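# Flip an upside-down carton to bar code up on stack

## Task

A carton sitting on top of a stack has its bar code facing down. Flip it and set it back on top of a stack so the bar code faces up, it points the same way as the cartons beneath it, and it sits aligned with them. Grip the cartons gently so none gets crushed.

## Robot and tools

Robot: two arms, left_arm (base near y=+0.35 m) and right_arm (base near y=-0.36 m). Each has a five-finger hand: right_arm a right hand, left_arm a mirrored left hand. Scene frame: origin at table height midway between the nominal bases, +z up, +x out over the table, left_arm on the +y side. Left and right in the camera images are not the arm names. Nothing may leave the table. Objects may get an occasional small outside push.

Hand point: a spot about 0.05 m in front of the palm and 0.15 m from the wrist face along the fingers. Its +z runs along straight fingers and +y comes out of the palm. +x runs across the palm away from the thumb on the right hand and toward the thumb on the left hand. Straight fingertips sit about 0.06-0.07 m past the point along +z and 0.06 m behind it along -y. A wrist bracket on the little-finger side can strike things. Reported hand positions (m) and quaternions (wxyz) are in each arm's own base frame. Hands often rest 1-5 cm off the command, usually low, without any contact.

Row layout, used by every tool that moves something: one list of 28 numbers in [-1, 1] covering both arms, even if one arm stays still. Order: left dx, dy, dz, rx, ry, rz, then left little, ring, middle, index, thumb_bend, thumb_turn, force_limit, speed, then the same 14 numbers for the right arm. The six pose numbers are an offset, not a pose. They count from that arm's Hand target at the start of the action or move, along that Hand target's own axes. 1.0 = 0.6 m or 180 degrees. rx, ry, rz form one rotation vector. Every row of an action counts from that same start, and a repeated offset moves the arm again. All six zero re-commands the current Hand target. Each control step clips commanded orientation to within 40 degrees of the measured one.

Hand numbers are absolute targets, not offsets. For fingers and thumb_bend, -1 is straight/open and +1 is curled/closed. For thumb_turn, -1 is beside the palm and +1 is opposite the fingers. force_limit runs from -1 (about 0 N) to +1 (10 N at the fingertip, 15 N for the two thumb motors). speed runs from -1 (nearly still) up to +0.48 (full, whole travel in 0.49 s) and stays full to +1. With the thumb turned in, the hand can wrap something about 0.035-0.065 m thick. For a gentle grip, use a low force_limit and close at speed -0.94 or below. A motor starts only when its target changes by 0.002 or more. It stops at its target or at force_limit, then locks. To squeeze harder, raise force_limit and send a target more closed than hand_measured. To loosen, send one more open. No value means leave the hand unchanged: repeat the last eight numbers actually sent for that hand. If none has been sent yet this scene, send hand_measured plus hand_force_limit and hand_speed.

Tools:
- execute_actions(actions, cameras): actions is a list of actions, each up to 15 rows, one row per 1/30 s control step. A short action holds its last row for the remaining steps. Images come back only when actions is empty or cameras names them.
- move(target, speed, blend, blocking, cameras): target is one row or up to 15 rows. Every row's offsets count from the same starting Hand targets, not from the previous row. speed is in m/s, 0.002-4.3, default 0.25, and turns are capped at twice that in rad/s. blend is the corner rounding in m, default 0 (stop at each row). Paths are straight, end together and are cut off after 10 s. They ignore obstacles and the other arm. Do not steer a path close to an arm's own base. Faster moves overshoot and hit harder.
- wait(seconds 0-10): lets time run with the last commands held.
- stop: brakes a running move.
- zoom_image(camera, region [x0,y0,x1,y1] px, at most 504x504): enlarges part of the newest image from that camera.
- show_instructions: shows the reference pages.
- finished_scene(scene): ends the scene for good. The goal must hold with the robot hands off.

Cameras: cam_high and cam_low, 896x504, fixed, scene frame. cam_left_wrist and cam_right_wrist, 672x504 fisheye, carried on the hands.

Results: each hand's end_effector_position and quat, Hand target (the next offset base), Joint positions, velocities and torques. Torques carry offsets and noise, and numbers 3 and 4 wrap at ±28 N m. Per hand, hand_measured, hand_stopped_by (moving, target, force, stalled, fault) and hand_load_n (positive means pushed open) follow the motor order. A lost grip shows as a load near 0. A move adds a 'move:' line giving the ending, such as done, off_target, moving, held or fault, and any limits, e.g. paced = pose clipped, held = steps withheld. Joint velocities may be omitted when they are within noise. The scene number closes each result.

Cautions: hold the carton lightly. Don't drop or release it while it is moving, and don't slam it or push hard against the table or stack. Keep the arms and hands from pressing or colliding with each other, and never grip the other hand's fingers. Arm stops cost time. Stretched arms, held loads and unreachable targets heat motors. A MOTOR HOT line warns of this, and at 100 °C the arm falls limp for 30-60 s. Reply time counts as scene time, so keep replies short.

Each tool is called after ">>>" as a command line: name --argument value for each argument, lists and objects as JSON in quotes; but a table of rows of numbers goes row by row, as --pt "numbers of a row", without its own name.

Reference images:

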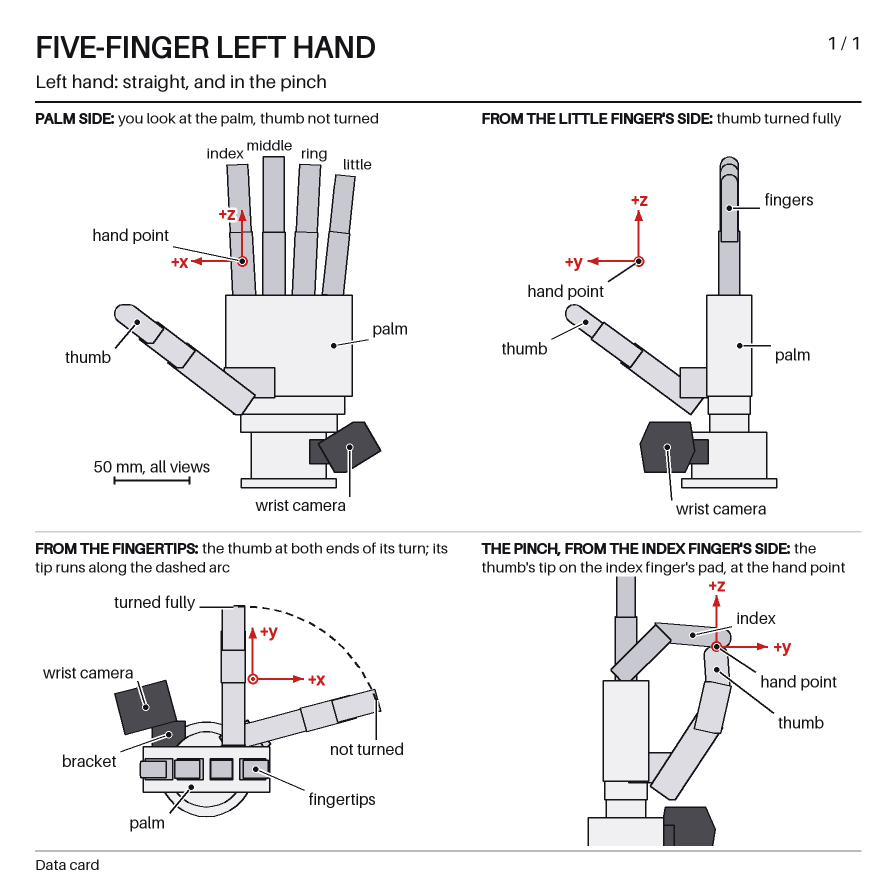

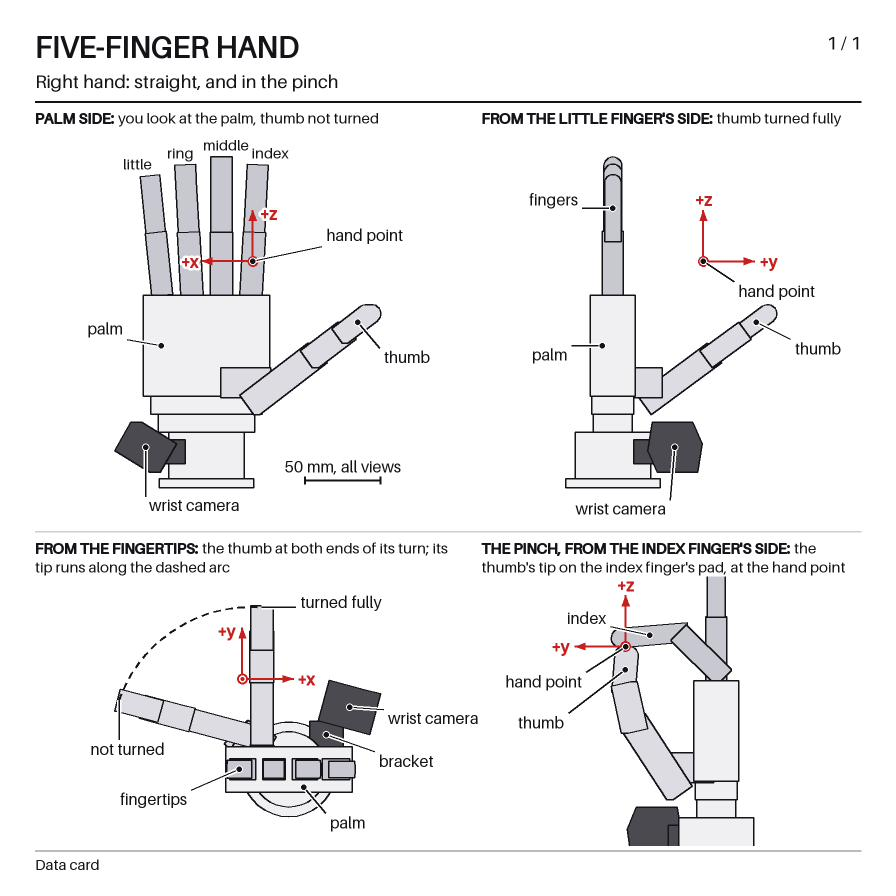

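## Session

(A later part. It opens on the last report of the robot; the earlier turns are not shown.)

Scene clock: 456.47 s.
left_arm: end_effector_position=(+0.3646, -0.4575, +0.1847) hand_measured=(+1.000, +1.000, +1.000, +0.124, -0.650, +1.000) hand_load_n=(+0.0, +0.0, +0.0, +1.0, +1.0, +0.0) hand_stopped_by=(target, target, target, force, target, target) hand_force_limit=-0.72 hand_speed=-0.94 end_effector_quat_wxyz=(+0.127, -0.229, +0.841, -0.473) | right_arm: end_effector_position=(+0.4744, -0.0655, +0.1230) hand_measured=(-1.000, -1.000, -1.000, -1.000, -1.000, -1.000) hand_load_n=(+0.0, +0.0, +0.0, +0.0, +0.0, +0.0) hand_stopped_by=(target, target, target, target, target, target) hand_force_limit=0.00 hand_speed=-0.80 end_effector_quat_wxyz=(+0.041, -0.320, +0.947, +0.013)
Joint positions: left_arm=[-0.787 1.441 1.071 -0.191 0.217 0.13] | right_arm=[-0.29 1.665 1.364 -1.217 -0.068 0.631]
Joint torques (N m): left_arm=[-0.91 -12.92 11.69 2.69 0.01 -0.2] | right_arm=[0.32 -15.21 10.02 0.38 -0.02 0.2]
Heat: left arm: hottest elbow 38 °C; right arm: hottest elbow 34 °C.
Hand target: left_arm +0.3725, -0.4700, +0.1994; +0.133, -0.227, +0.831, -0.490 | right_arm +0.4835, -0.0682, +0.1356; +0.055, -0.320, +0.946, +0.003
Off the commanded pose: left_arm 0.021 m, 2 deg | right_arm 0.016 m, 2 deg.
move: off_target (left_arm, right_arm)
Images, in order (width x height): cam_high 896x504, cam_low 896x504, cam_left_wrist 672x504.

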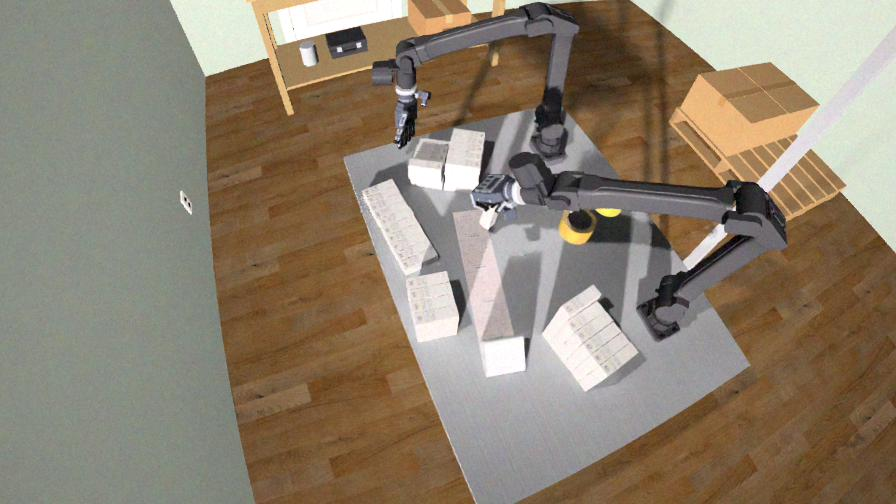

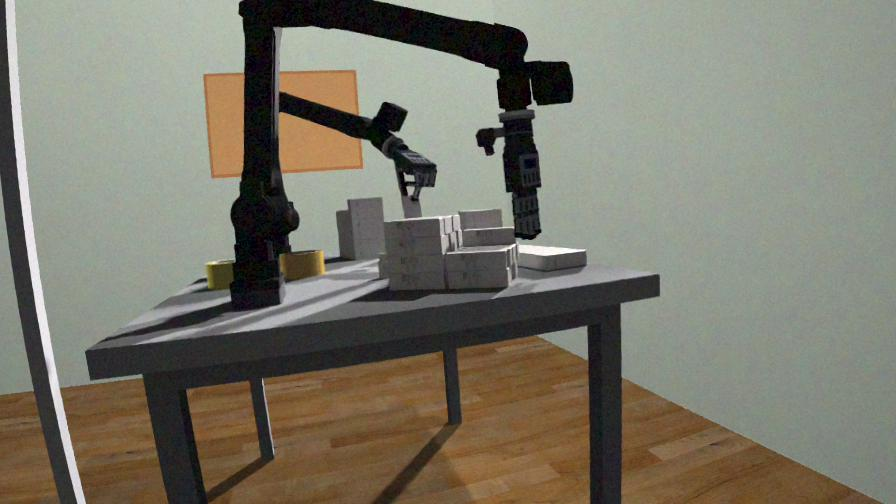

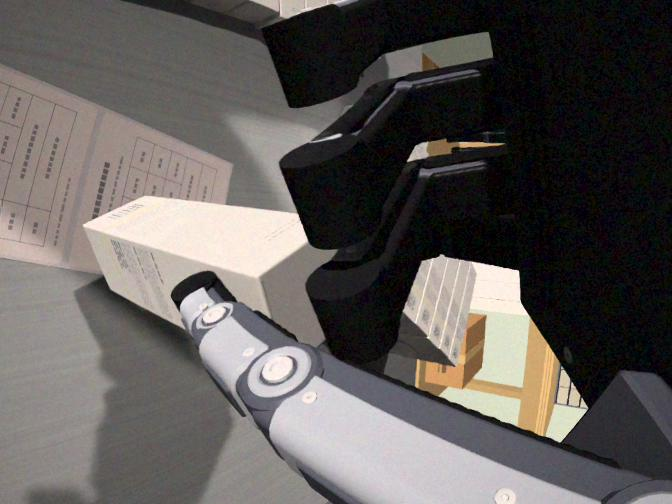

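>>> move --target '[0.0688,0.1305,0.0202,0,0,0,1,1,1,0.5,-0.65,1,-0.72,-0.94,0,0,0,0,0,0,-1,-1,-1,-1,-1,-1,0,-0.8]' --speed 0.1 --cameras '["cam_high","cam_low","cam_left_wrist"]'

>>> zoom_image --camera "cam_high" --region '[400, 130, 600, 290]'

Scene clock: 479.50 s.
left_arm: end_effector_position=(+0.3237, -0.4624, +0.1290) hand_measured=(+1.000, +1.000, +1.000, +0.124, -0.650, +1.000) hand_load_n=(+0.0, +0.0, +0.0, +1.0, +1.0, +0.0) hand_stopped_by=(target, target, target, force, target, target) hand_force_limit=-0.72 hand_speed=-0.94 end_effector_quat_wxyz=(+0.135, -0.226, +0.833, -0.486) | right_arm: end_effector_position=(+0.4744, -0.0655, +0.1230) hand_measured=(-1.000, -1.000, -1.000, -1.000, -1.000, -1.000) hand_load_n=(+0.0, +0.0, +0.0, +0.0, +0.0, +0.0) hand_stopped_by=(target, target, target, target, target, target) hand_force_limit=0.00 hand_speed=-0.80 end_effector_quat_wxyz=(+0.041, -0.320, +0.947, +0.013)
Joint positions: left_arm=[-0.864 1.442 0.888 0.034 0.15 0.092] | right_arm=[-0.29 1.665 1.364 -1.217 -0.068 0.631]
Joint torques (N m): left_arm=[-1.32 -11.99 8.57 2.7 0.01 -0.2] | right_arm=[0.26 -15.03 10.02 0.31 -0.01 0.2]
Heat: left arm: hottest elbow 36 °C; right arm: hottest elbow 34 °C.
Hand target: left_arm +0.3230, -0.4674, +0.1252; +0.133, -0.227, +0.831, -0.490 | right_arm +0.4835, -0.0682, +0.1356; +0.055, -0.320, +0.946, +0.003
Off the commanded pose: left_arm 0.006 m, 1 deg | right_arm 0.016 m, 2 deg.
move: off_target (right_arm)
Images, in order (width x height): cam_high 896x504, cam_low 896x504, cam_left_wrist 672x504.

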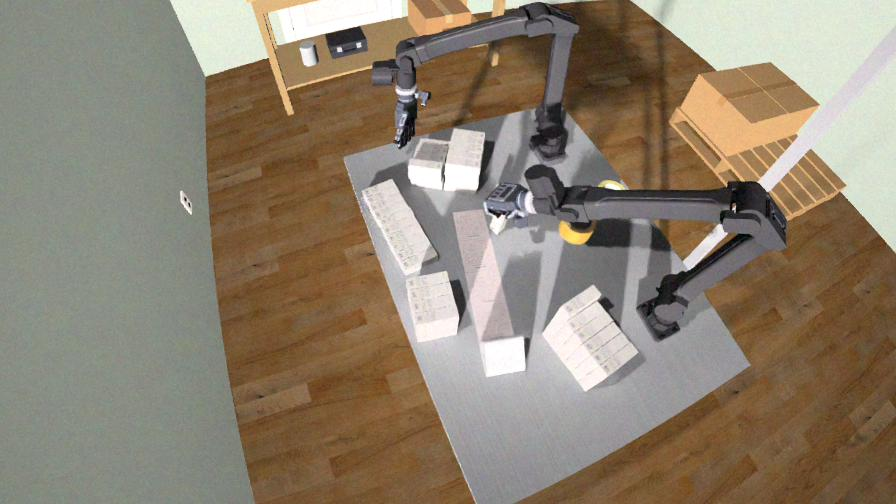

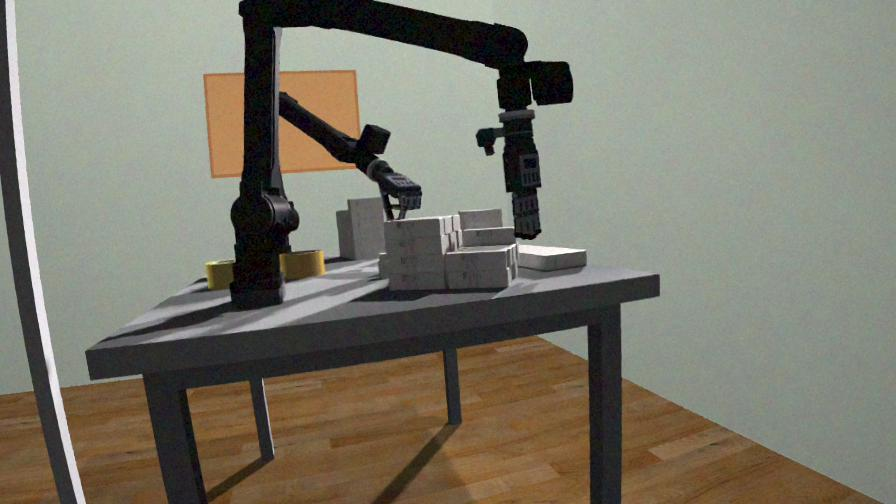

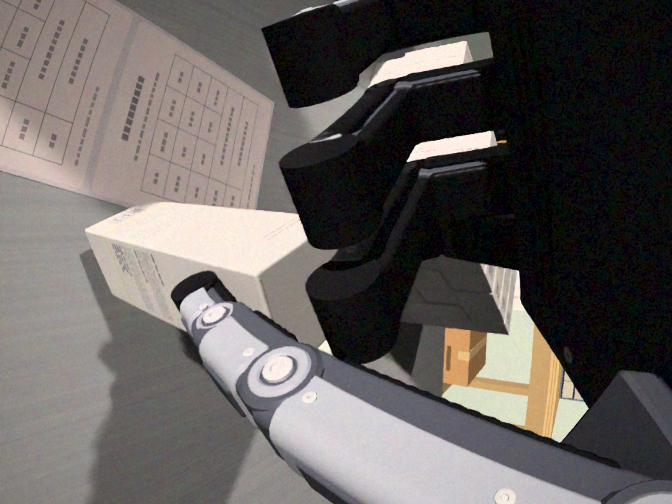

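Scaled by 2.520 from the camera's 896x504 image, which has a finer 1280x720 frame.

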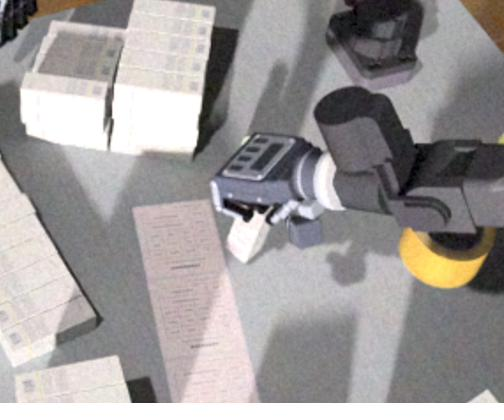

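>>> move --target '[0,0.0437,0.0242,0,0,0,1,1,1,0.5,-0.65,1,-0.72,-0.94,0,0,0,0,0,0,-1,-1,-1,-1,-1,-1,0,-0.8]' --speed 0.06 --cameras '["cam_low","cam_left_wrist"]'

>>> zoom_image --camera "cam_left_wrist" --region '[40, 150, 400, 420]'

Scene clock: 488.77 s.
left_arm: end_effector_position=(+0.3256, -0.4647, +0.1060) hand_measured=(+1.000, +1.000, +1.000, +0.124, -0.650, +1.000) hand_load_n=(+0.0, +0.5, +0.0, +1.5, +1.0, -0.5) hand_stopped_by=(target, target, target, force, target, target) hand_force_limit=-0.72 hand_speed=-0.94 end_effector_quat_wxyz=(+0.137, -0.225, +0.830, -0.492) | right_arm: end_effector_position=(+0.4744, -0.0655, +0.1230) hand_measured=(-1.000, -1.000, -1.000, -1.000, -1.000, -1.000) hand_load_n=(+0.0, +0.0, +0.0, +0.0, +0.0, +0.0) hand_stopped_by=(target, target, target, target, target, target) hand_force_limit=0.00 hand_speed=-0.80 end_effector_quat_wxyz=(+0.041, -0.320, +0.947, +0.013)
Joint positions: left_arm=[-0.864 1.486 0.854 0.127 0.149 0.09] | right_arm=[-0.29 1.665 1.364 -1.217 -0.068 0.631]
Joint torques (N m): left_arm=[-1.26 -11.58 7.86 2.8 -0.02 -0.18] | right_arm=[0.26 -15.21 10.02 0.32 -0.02 0.19]
Heat: left arm: hottest elbow 35 °C; right arm: hottest elbow 34 °C.
Hand target: left_arm +0.3229, -0.4673, +0.0952; +0.133, -0.227, +0.831, -0.490 | right_arm +0.4835, -0.0682, +0.1356; +0.055, -0.320, +0.946, +0.003
Off the commanded pose: left_arm 0.011 m, 1 deg | right_arm 0.016 m, 2 deg.
move: off_target (left_arm, right_arm)
Images, in order (width x height): cam_low 896x504, cam_left_wrist 672x504.

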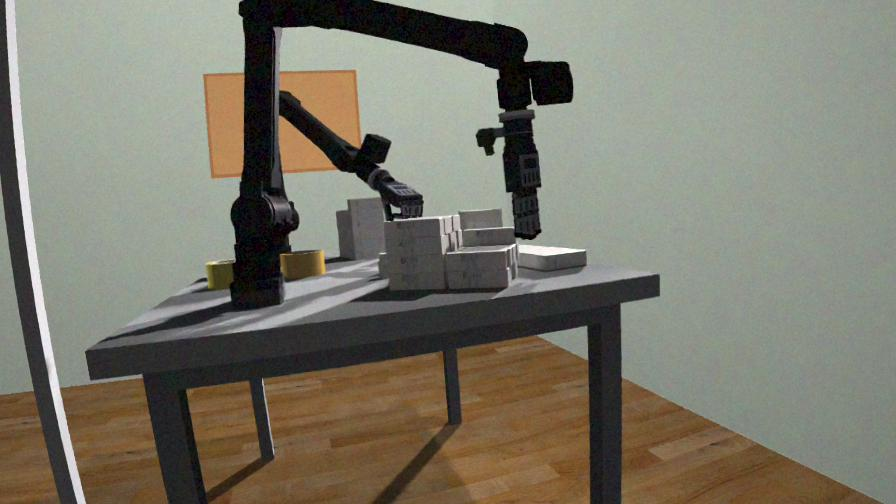

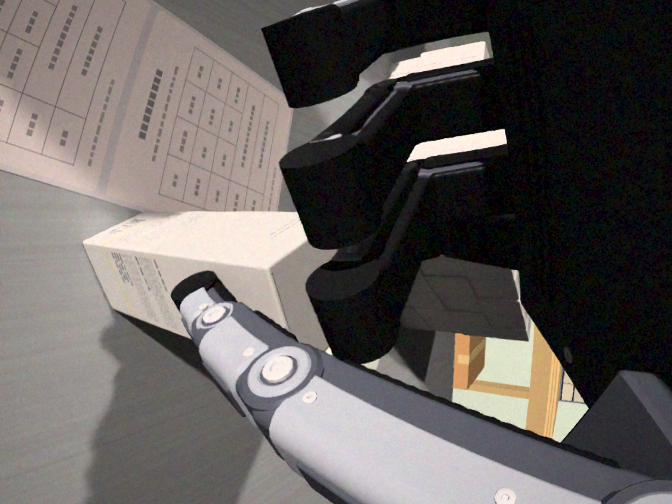

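Scaled by 1.400 from the camera's 672x504 image, which has a finer 960x720 frame.

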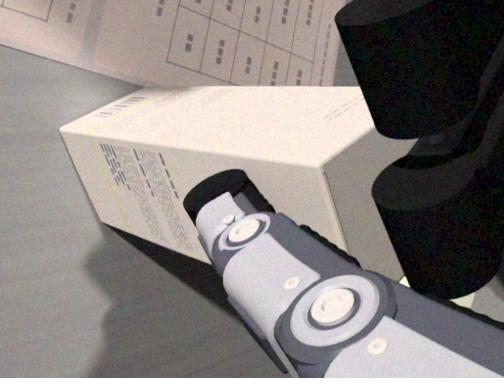

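>>> move --target '[0,0.0146,0.0081,0,0,0,1,1,1,0.5,-0.65,1,-0.72,-0.94,0,0,0,0,0,0,-1,-1,-1,-1,-1,-1,0,-0.8]' --speed 0.05 --cameras '["cam_left_wrist","cam_high"]'

>>> zoom_image --camera "cam_left_wrist" --region '[40, 150, 400, 420]'

>>> zoom_image --camera "cam_high" --region '[430, 150, 570, 270]'

Scene clock: 496.53 s.
left_arm: end_effector_position=(+0.3279, -0.4674, +0.1043) hand_measured=(+1.000, +1.000, +1.000, +0.124, -0.650, +1.000) hand_load_n=(+0.0, +0.0, +0.0, +2.0, +1.5, -0.5) hand_stopped_by=(target, target, target, force, target, target) hand_force_limit=-0.72 hand_speed=-0.94 end_effector_quat_wxyz=(+0.141, -0.223, +0.825, -0.499) | right_arm: end_effector_position=(+0.4744, -0.0655, +0.1230) hand_measured=(-1.000, -1.000, -1.000, -1.000, -1.000, -1.000) hand_load_n=(+0.0, +0.0, +0.0, +0.0, +0.0, +0.0) hand_stopped_by=(target, target, target, target, target, target) hand_force_limit=0.00 hand_speed=-0.80 end_effector_quat_wxyz=(+0.041, -0.320, +0.947, +0.013)
Joint positions: left_arm=[-0.864 1.496 0.847 0.163 0.149 0.09] | right_arm=[-0.29 1.665 1.364 -1.217 -0.068 0.631]
Joint torques (N m): left_arm=[-1.32 -11.05 7.24 2.41 -0.02 -0.19] | right_arm=[0.21 -15.09 10.02 0.34 -0.02 0.19]
Heat: left arm: hottest elbow 35 °C; right arm: hottest elbow 34 °C.
Hand target: left_arm +0.3230, -0.4673, +0.0852; +0.133, -0.227, +0.831, -0.490 | right_arm +0.4835, -0.0682, +0.1356; +0.055, -0.320, +0.946, +0.003
Off the commanded pose: left_arm 0.020 m, 2 deg | right_arm 0.016 m, 2 deg.
move: off_target (left_arm, right_arm)
Images, in order (width x height): cam_high 896x504, cam_left_wrist 672x504.

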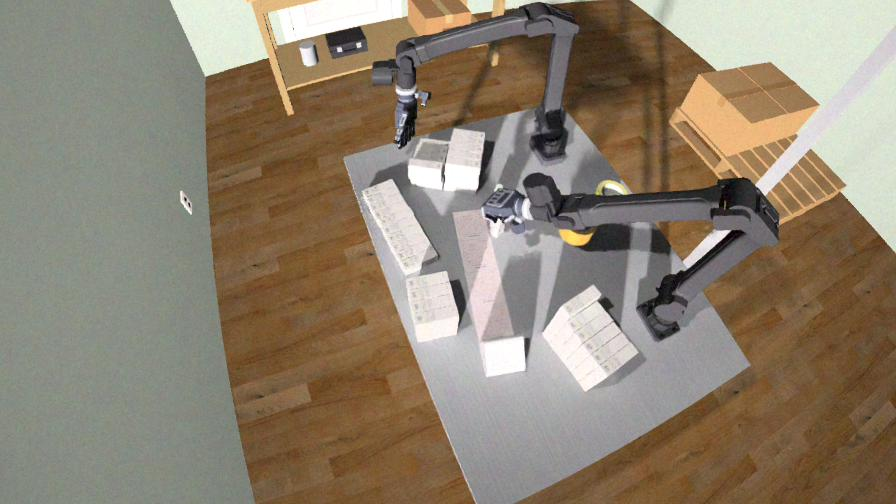

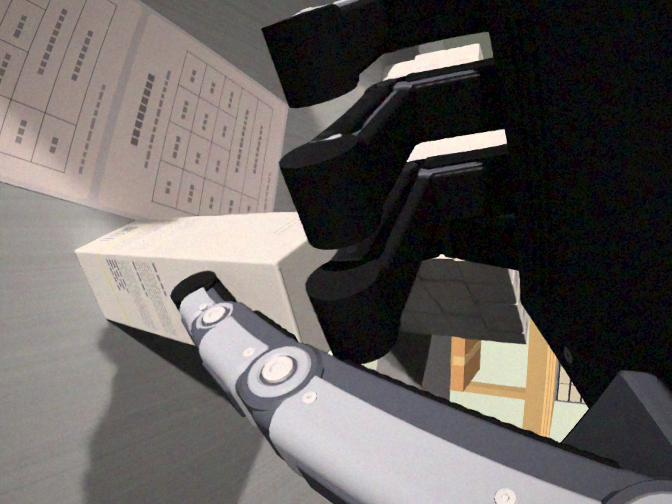

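Scaled by 1.400 from the camera's 672x504 image, which has a finer 960x720 frame.

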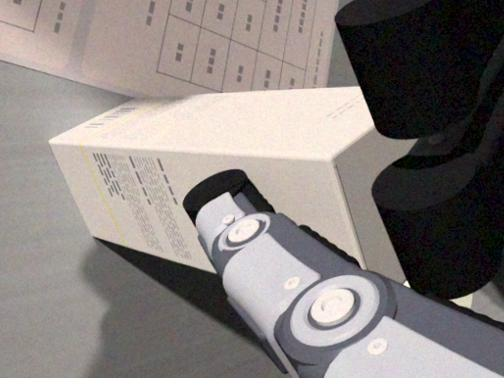

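Scaled by 3.600 from the camera's 896x504 image, which has a finer 1280x720 frame.

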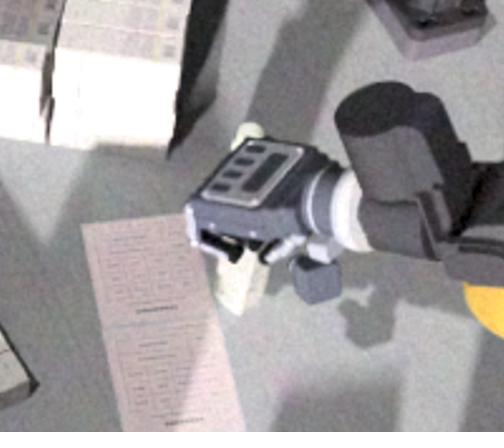

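>>> move --target '[0.0987,0.0117,-0.031,0,0,0,1,1,1,0.5,-0.65,1,-0.72,-0.94,0,0,0,0,0,0,-1,-1,-1,-1,-1,-1,0,-0.8]' --speed 0.06 --cameras '["cam_left_wrist","cam_high"]'

>>> zoom_image --camera "cam_high" --region '[430, 150, 570, 270]'

Scene clock: 508.80 s.
left_arm: end_effector_position=(+0.2649, -0.4777, +0.0836) hand_measured=(+1.000, +1.000, +1.000, +0.124, -0.650, +1.000) hand_load_n=(+0.0, +0.0, +0.0, +1.0, +1.0, +0.0) hand_stopped_by=(target, target, target, force, target, target) hand_force_limit=-0.72 hand_speed=-0.94 end_effector_quat_wxyz=(+0.134, -0.227, +0.836, -0.482) | right_arm: end_effector_position=(+0.4744, -0.0655, +0.1230) hand_measured=(-1.000, -1.000, -1.000, -1.000, -1.000, -1.000) hand_load_n=(+0.0, +0.0, +0.5, +0.0, +0.0, +0.0) hand_stopped_by=(target, target, target, target, target, target) hand_force_limit=0.00 hand_speed=-0.80 end_effector_quat_wxyz=(+0.041, -0.320, +0.947, +0.013)
Joint positions: left_arm=[-0.999 1.467 0.773 0.171 0.031 0.024] | right_arm=[-0.29 1.665 1.364 -1.217 -0.068 0.631]
Joint torques (N m): left_arm=[-1.2 -12.63 7.68 2.36 -0.1 -0.18] | right_arm=[0.21 -14.92 9.99 0.36 -0.02 0.2]
Heat: left arm: hottest elbow 34 °C; right arm: hottest elbow 34 °C.
Hand target: left_arm +0.2620, -0.4805, +0.0882; +0.133, -0.227, +0.831, -0.490 | right_arm +0.4835, -0.0682, +0.1356; +0.055, -0.320, +0.946, +0.003
Off the commanded pose: left_arm 0.006 m, 1 deg | right_arm 0.016 m, 2 deg.
move: off_target (right_arm)
Images, in order (width x height): cam_high 896x504, cam_left_wrist 672x504.

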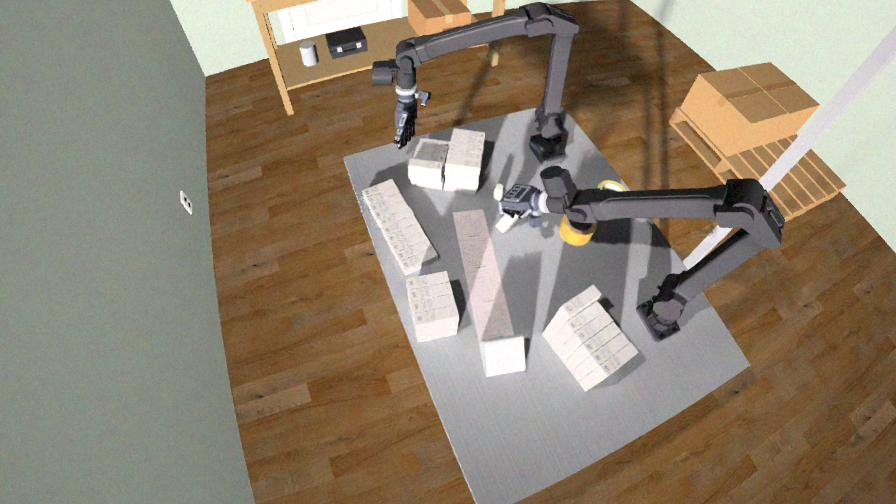

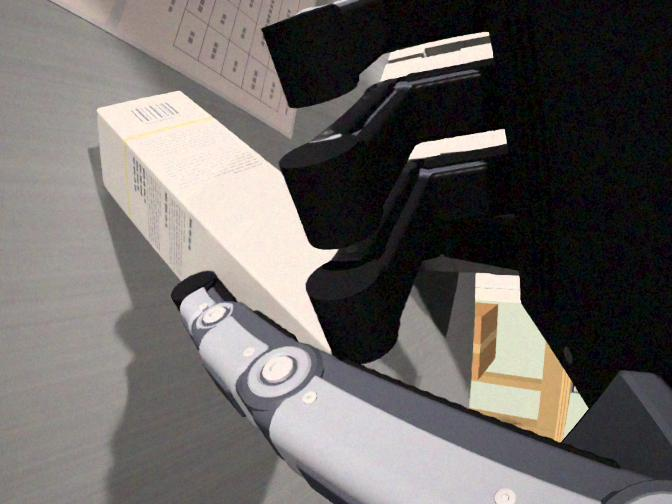

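Scaled by 3.600 from the camera's 896x504 image, which has a finer 1280x720 frame.

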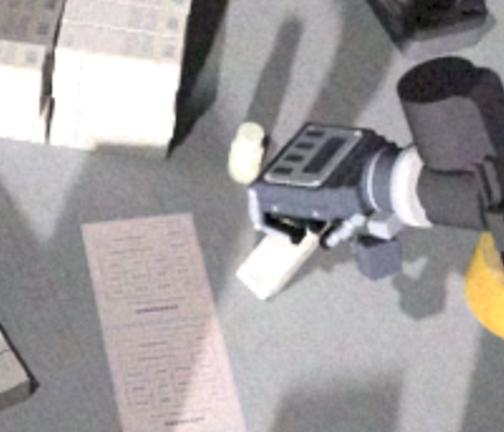

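>>> move --target '[0.0346,0.0467,0.0105,0,0,0,1,1,1,0.5,-0.65,1,-0.72,-0.94,0,0,0,0,0,0,-1,-1,-1,-1,-1,-1,0,-0.8]' --speed 0.06 --cameras '["cam_left_wrist","cam_high"]'

>>> zoom_image --camera "cam_high" --region '[430, 150, 570, 270]'

Scene clock: 515.40 s.
left_arm: end_effector_position=(+0.2425, -0.4814, +0.0661) hand_measured=(+1.000, +1.000, +1.000, +0.124, -0.650, +1.000) hand_load_n=(+0.0, +0.0, +0.0, +1.5, +1.0, +0.0) hand_stopped_by=(target, target, target, force, target, target) hand_force_limit=-0.72 hand_speed=-0.94 end_effector_quat_wxyz=(+0.136, -0.225, +0.832, -0.488) | right_arm: end_effector_position=(+0.4744, -0.0655, +0.1230) hand_measured=(-1.000, -1.000, -1.000, -1.000, -1.000, -1.000) hand_load_n=(+0.0, +0.0, +0.0, +0.0, +0.0, +0.0) hand_stopped_by=(target, target, target, target, target, target) hand_force_limit=0.00 hand_speed=-0.80 end_effector_quat_wxyz=(+0.041, -0.320, +0.947, +0.013)
Joint positions: left_arm=[-1.051 1.485 0.721 0.256 -0.014 -0.001] | right_arm=[-0.29 1.665 1.364 -1.217 -0.068 0.631]
Joint torques (N m): left_arm=[-1.32 -10.99 7.32 2.61 -0.11 -0.2] | right_arm=[0.26 -15.15 10.02 0.34 -0.01 0.19]
Heat: left arm: hottest elbow 33 °C; right arm: hottest elbow 34 °C.
Hand target: left_arm +0.2400, -0.4842, +0.0606; +0.133, -0.227, +0.831, -0.490 | right_arm +0.4835, -0.0682, +0.1356; +0.055, -0.320, +0.946, +0.003
Off the commanded pose: left_arm 0.007 m, 0 deg | right_arm 0.016 m, 2 deg.
move: off_target (right_arm)
Images, in order (width x height): cam_high 896x504, cam_left_wrist 672x504.

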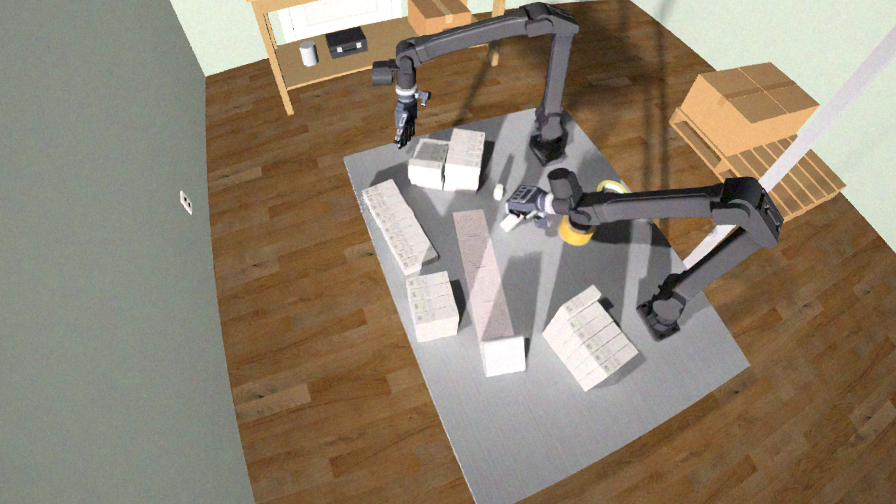

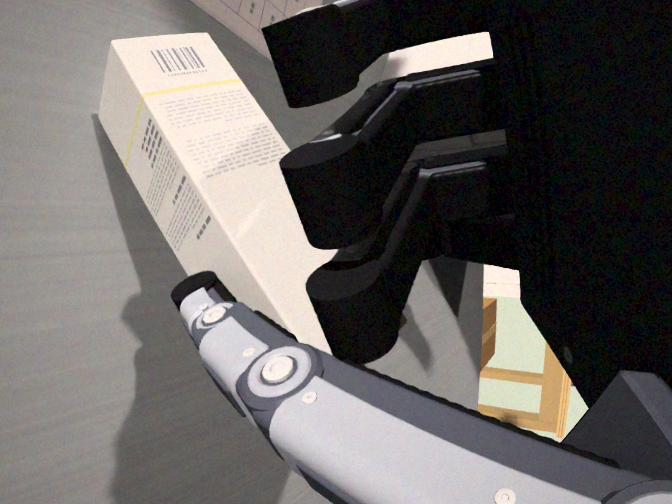

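Scaled by 3.600 from the camera's 896x504 image, which has a finer 1280x720 frame.

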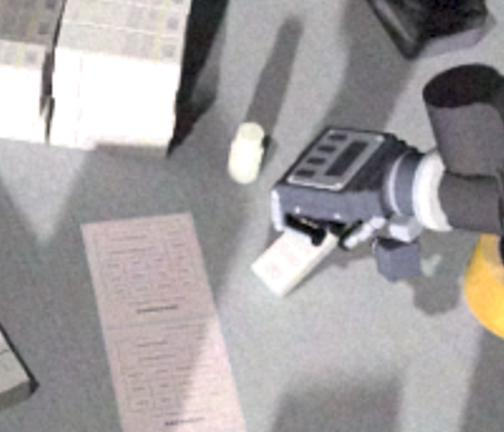

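>>> move --target '[0.0202,0.0447,0.0158,0,0,0,1,1,1,0.5,-0.65,1,-0.72,-0.94,0,0,0,0,0,0,-1,-1,-1,-1,-1,-1,0,-0.8]' --speed 0.05 --cameras '["cam_left_wrist","cam_high"]'

>>> zoom_image --camera "cam_high" --region '[430, 150, 570, 270]'

Scene clock: 520.27 s.
left_arm: end_effector_position=(+0.2306, -0.4835, +0.0376) hand_measured=(+1.000, +1.000, +1.000, +0.124, -0.650, +1.000) hand_load_n=(+0.0, +0.0, +0.0, +1.0, +1.0, +0.0) hand_stopped_by=(target, target, target, force, target, target) hand_force_limit=-0.72 hand_speed=-0.94 end_effector_quat_wxyz=(+0.136, -0.226, +0.832, -0.487) | right_arm: end_effector_position=(+0.4744, -0.0655, +0.1230) hand_measured=(-1.000, -1.000, -1.000, -1.000, -1.000, -1.000) hand_load_n=(+0.0, +0.0, +0.0, +0.0, +0.0, +0.0) hand_stopped_by=(target, target, target, target, target, target) hand_force_limit=0.00 hand_speed=-0.80 end_effector_quat_wxyz=(+0.041, -0.320, +0.947, +0.013)
Joint positions: left_arm=[-1.081 1.545 0.685 0.351 -0.042 -0.015] | right_arm=[-0.29 1.665 1.364 -1.217 -0.068 0.631]
Joint torques (N m): left_arm=[-1.38 -11.22 6.67 2.78 -0.11 -0.22] | right_arm=[0.38 -15.15 10.03 0.35 -0.01 0.2]
Heat: left arm: hottest elbow 33 °C; right arm: hottest elbow 34 °C.
Hand target: left_arm +0.2271, -0.4863, +0.0327; +0.133, -0.227, +0.831, -0.490 | right_arm +0.4835, -0.0682, +0.1356; +0.055, -0.320, +0.946, +0.003
Off the commanded pose: left_arm 0.007 m, 0 deg | right_arm 0.016 m, 2 deg.
move: off_target (right_arm)
Images, in order (width x height): cam_high 896x504, cam_left_wrist 672x504.

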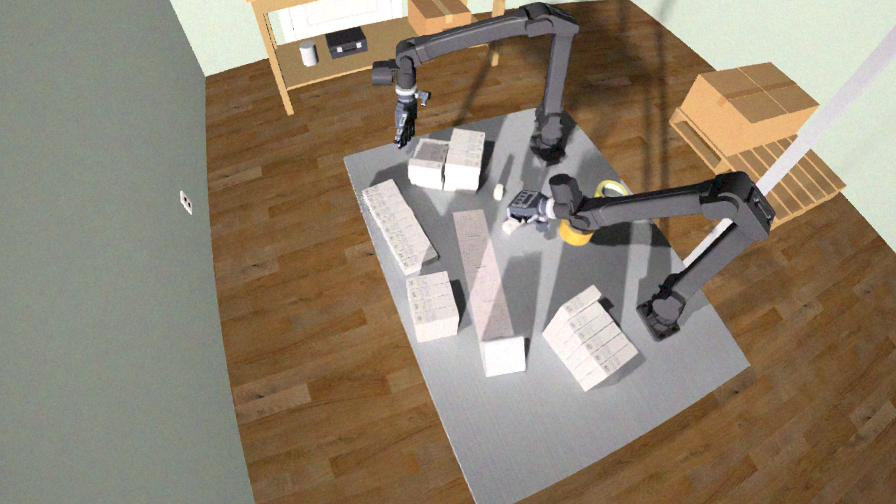

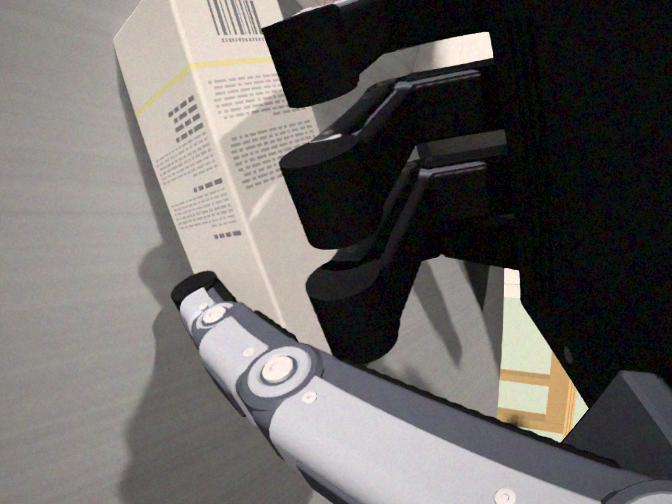

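Scaled by 3.600 from the camera's 896x504 image, which has a finer 1280x720 frame.

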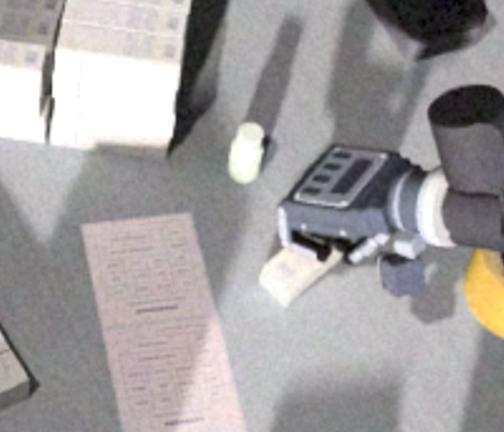

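>>> move --target '[0.003,0.0188,0.0078,0,0,0,1,1,1,0.5,-0.65,1,-0.72,-0.94,0,0,0,0,0,0,-1,-1,-1,-1,-1,-1,0,-0.8]' --speed 0.04 --cameras '["cam_left_wrist","cam_high"]'

>>> zoom_image --camera "cam_left_wrist" --region '[90, 180, 440, 440]'

Scene clock: 524.87 s.
left_arm: end_effector_position=(+0.2291, -0.4844, +0.0277) hand_measured=(+1.000, +1.000, +1.000, +0.124, -0.650, +1.000) hand_load_n=(+0.0, +0.0, +0.0, +1.5, +1.0, +0.0) hand_stopped_by=(target, target, target, force, target, target) hand_force_limit=-0.72 hand_speed=-0.94 end_effector_quat_wxyz=(+0.137, -0.226, +0.831, -0.490) | right_arm: end_effector_position=(+0.4744, -0.0655, +0.1230) hand_measured=(-1.000, -1.000, -1.000, -1.000, -1.000, -1.000) hand_load_n=(+0.0, +0.0, +0.0, +0.0, +0.0, +0.0) hand_stopped_by=(target, target, target, target, target, target) hand_force_limit=0.00 hand_speed=-0.80 end_effector_quat_wxyz=(+0.041, -0.320, +0.947, +0.013)
Joint positions: left_arm=[-1.085 1.572 0.674 0.393 -0.045 -0.019] | right_arm=[-0.29 1.665 1.364 -1.217 -0.068 0.631]
Joint torques (N m): left_arm=[-1.55 -11.16 6.3 2.77 -0.12 -0.19] | right_arm=[0.09 -15.09 10 0.36 -0.01 0.19]
Heat: left arm: hottest elbow 33 °C; right arm: hottest elbow 34 °C.
Hand target: left_arm +0.2248, -0.4860, +0.0205; +0.133, -0.227, +0.831, -0.490 | right_arm +0.4835, -0.0682, +0.1356; +0.055, -0.320, +0.946, +0.003
Off the commanded pose: left_arm 0.008 m, 0 deg | right_arm 0.016 m, 2 deg.
move: off_target (right_arm)
Images, in order (width x height): cam_high 896x504, cam_left_wrist 672x504.

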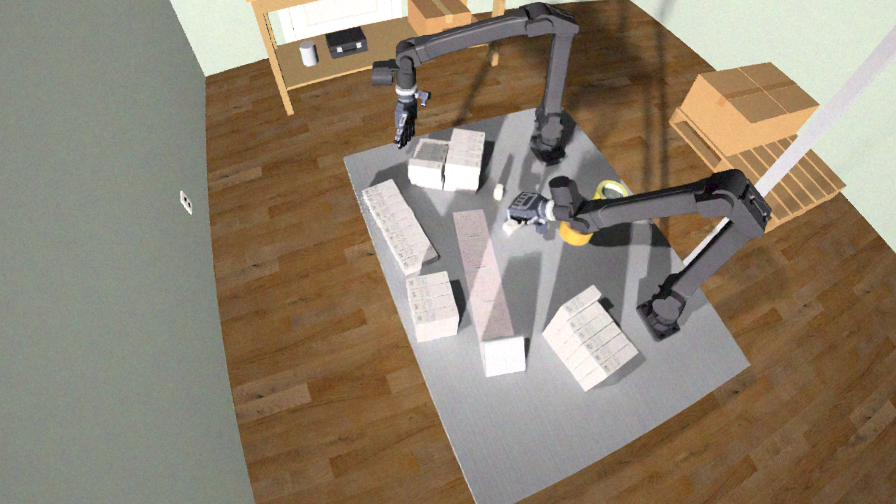

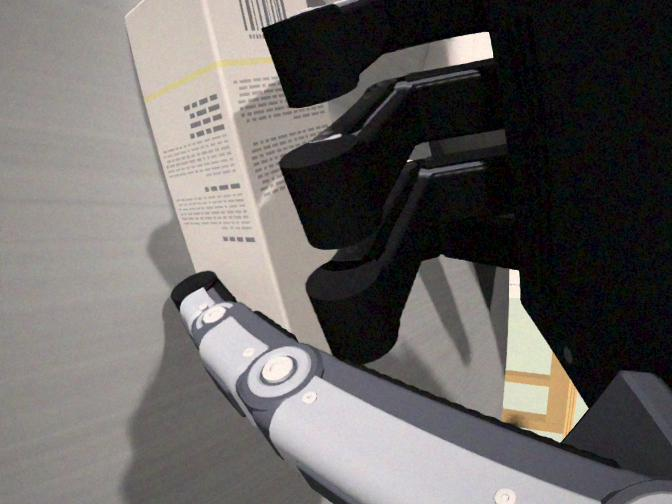

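Scaled by 1.440 from the camera's 672x504 image, which has a finer 960x720 frame.

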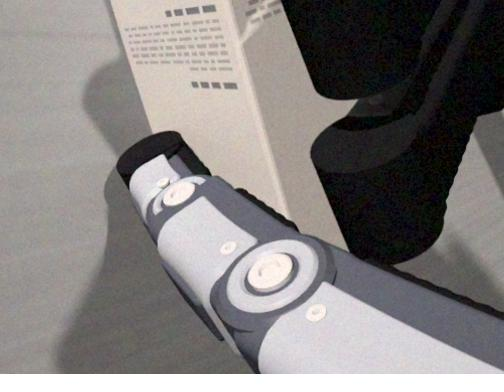

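>>> move --target '[0,0.0073,0.004,0,0,0,1,1,1,0.5,-0.65,1,-0.72,-0.94,0,0,0,0,0,0,-1,-1,-1,-1,-1,-1,0,-0.8]' --speed 0.04 --cameras '["cam_left_wrist"]'

>>> zoom_image --camera "cam_left_wrist" --region '[90, 0, 440, 260]'

Scene clock: 529.40 s.
left_arm: end_effector_position=(+0.2302, -0.4864, +0.0263) hand_measured=(+1.000, +1.000, +1.000, +0.124, -0.650, +1.000) hand_load_n=(+0.0, +0.0, +0.0, +1.0, +1.5, +0.0) hand_stopped_by=(target, target, target, force, target, target) hand_force_limit=-0.72 hand_speed=-0.94 end_effector_quat_wxyz=(+0.137, -0.226, +0.829, -0.493) | right_arm: end_effector_position=(+0.4744, -0.0655, +0.1230) hand_measured=(-1.000, -1.000, -1.000, -1.000, -1.000, -1.000) hand_load_n=(+0.0, +0.0, +0.0, +0.0, +0.0, +0.0) hand_stopped_by=(target, target, target, target, target, target) hand_force_limit=0.00 hand_speed=-0.80 end_effector_quat_wxyz=(+0.041, -0.320, +0.947, +0.013)
Joint positions: left_arm=[-1.085 1.582 0.674 0.412 -0.046 -0.019] | right_arm=[-0.29 1.665 1.364 -1.217 -0.068 0.631]
Joint torques (N m): left_arm=[-1.38 -10.99 5.98 2.67 -0.12 -0.19] | right_arm=[0.26 -15.09 9.99 0.32 -0.03 0.19]
Heat: left arm: hottest elbow 33 °C; right arm: hottest elbow 34 °C.
Hand target: left_arm +0.2249, -0.4860, +0.0155; +0.133, -0.227, +0.831, -0.490 | right_arm +0.4835, -0.0682, +0.1356; +0.055, -0.320, +0.946, +0.003
Off the commanded pose: left_arm 0.012 m, 1 deg | right_arm 0.016 m, 2 deg.
move: off_target (left_arm, right_arm)
Images, in order (width x height): cam_left_wrist 672x504.

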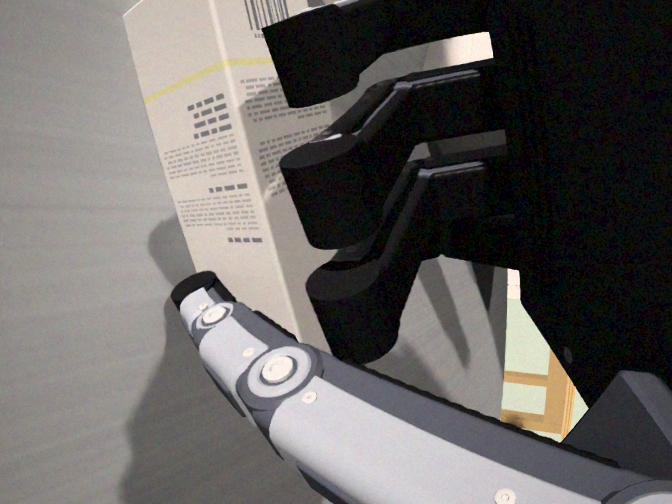

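Scaled by 1.440 from the camera's 672x504 image, which has a finer 960x720 frame.

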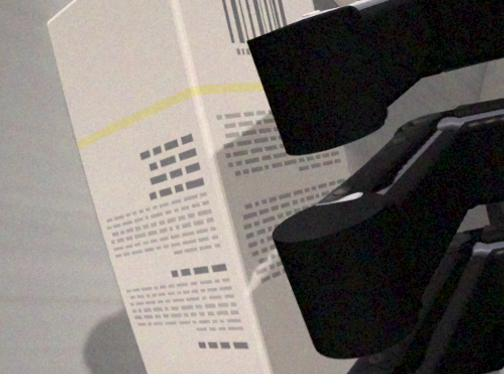

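>>> move --target '[0,-0.0087,-0.0048,0,0,0,1,1,1,-0.3,-1,1,-0.2,-0.7,0,0,0,0,0,0,-1,-1,-1,-1,-1,-1,0,-0.8]' --speed 0.04 --cameras '["cam_left_wrist"]'

Scene clock: 535.77 s.
left_arm: end_effector_position=(+0.2303, -0.4866, +0.0269) hand_measured=(+1.000, +1.000, +1.000, -0.300, -0.998, +1.000) hand_load_n=(+0.0, +0.0, +0.0, +0.0, -2.0, -0.5) hand_stopped_by=(target, target, target, target, target, target) hand_force_limit=-0.20 hand_speed=-0.70 end_effector_quat_wxyz=(+0.137, -0.227, +0.828, -0.494) | right_arm: end_effector_position=(+0.4744, -0.0655, +0.1230) hand_measured=(-1.000, -1.000, -1.000, -1.000, -1.000, -1.000) hand_load_n=(+0.0, +0.0, +0.0, +0.0, +0.0, +0.0) hand_stopped_by=(target, target, target, target, target, target) hand_force_limit=0.00 hand_speed=-0.80 end_effector_quat_wxyz=(+0.041, -0.320, +0.947, +0.013)
Joint positions: left_arm=[-1.085 1.581 0.674 0.412 -0.046 -0.021] | right_arm=[-0.29 1.665 1.364 -1.217 -0.068 0.631]
Joint torques (N m): left_arm=[-1.38 -12.16 6.27 1.96 -0.11 -0.16] | right_arm=[0.32 -15.03 9.99 0.36 -0.02 0.2]
Heat: left arm: hottest elbow 32 °C; right arm: hottest elbow 34 °C.
Hand target: left_arm +0.2249, -0.4860, +0.0215; +0.133, -0.227, +0.831, -0.490 | right_arm +0.4835, -0.0682, +0.1356; +0.055, -0.320, +0.946, +0.003
Off the commanded pose: left_arm 0.008 m, 1 deg | right_arm 0.016 m, 2 deg.
move: off_target (right_arm)
Images, in order (width x height): cam_left_wrist 672x504.

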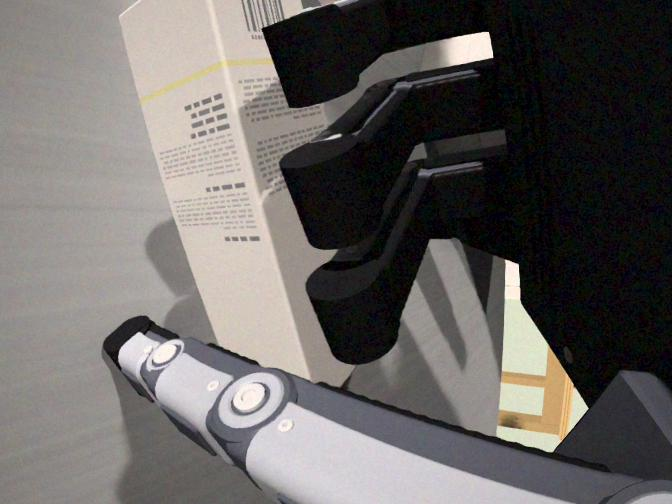

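>>> move --target '[0,-0.131,-0.0725,0,0,0,1,1,1,-0.3,-1,1,-0.2,-0.7,0,0,0,0,0,0,-1,-1,-1,-1,-1,-1,0,-0.8]' --speed 0.12 --cameras '["cam_left_wrist","cam_high"]'

>>> zoom_image --camera "cam_left_wrist" --region '[50, 150, 370, 410]'

Scene clock: 539.43 s.
left_arm: end_effector_position=(+0.2223, -0.4715, +0.0951) hand_measured=(+1.000, +1.000, +1.000, -0.300, -1.000, +1.000) hand_load_n=(+0.0, +0.0, +0.0, +0.0, +0.0, +0.0) hand_stopped_by=(target, target, target, target, target, target) hand_force_limit=-0.20 hand_speed=-0.70 end_effector_quat_wxyz=(+0.134, -0.229, +0.836, -0.480) | right_arm: end_effector_position=(+0.4744, -0.0655, +0.1230) hand_measured=(-1.000, -1.000, -1.000, -1.000, -1.000, -1.000) hand_load_n=(+0.0, +0.0, +0.0, +0.0, +0.0, +0.0) hand_stopped_by=(target, target, target, target, target, target) hand_force_limit=0.00 hand_speed=-0.80 end_effector_quat_wxyz=(+0.041, -0.320, +0.947, +0.013)
Joint positions: left_arm=[-1.085 1.376 0.721 0.126 -0.046 -0.021] | right_arm=[-0.29 1.665 1.364 -1.217 -0.068 0.631]
Joint torques (N m): left_arm=[-1.38 -10.93 11.23 1.43 -0.1 -0.16] | right_arm=[0.26 -15.15 10 0.34 -0.02 0.2]
Heat: left arm: hottest elbow 32 °C; right arm: hottest elbow 34 °C.
Hand target: left_arm +0.2249, -0.4859, +0.1110; +0.133, -0.227, +0.831, -0.490 | right_arm +0.4835, -0.0682, +0.1356; +0.055, -0.320, +0.946, +0.003
Off the commanded pose: left_arm 0.022 m, 1 deg | right_arm 0.016 m, 2 deg.
move: off_target (left_arm, right_arm)
Images, in order (width x height): cam_high 896x504, cam_left_wrist 672x504.

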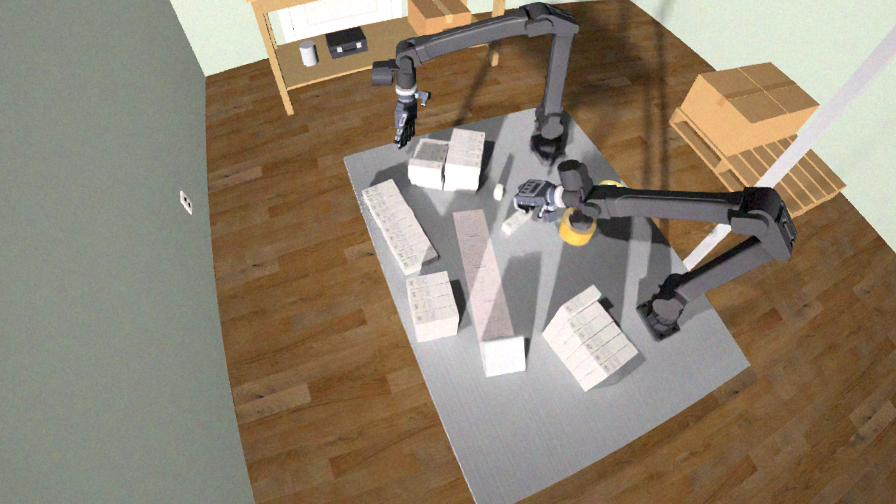

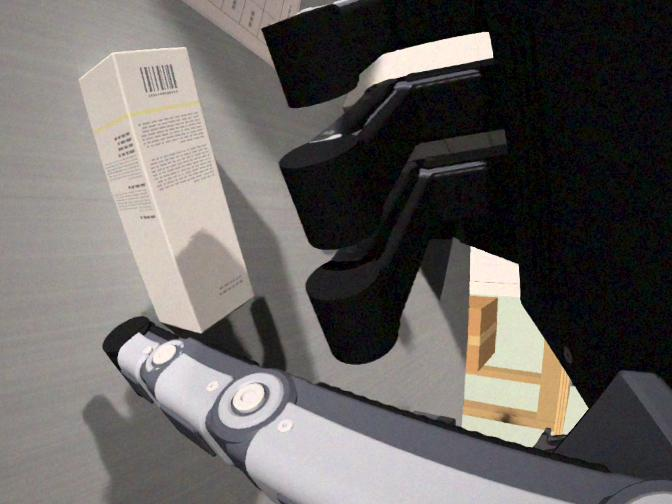

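Scaled by 1.575 from the camera's 672x504 image, which has a finer 960x720 frame.

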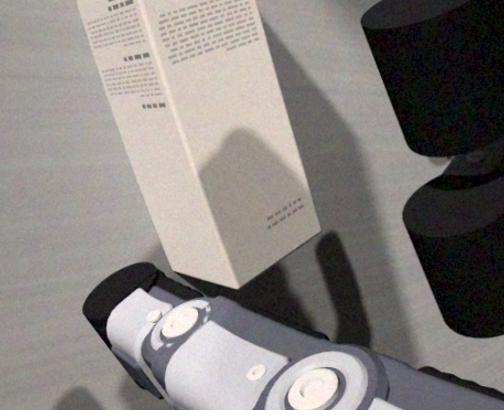

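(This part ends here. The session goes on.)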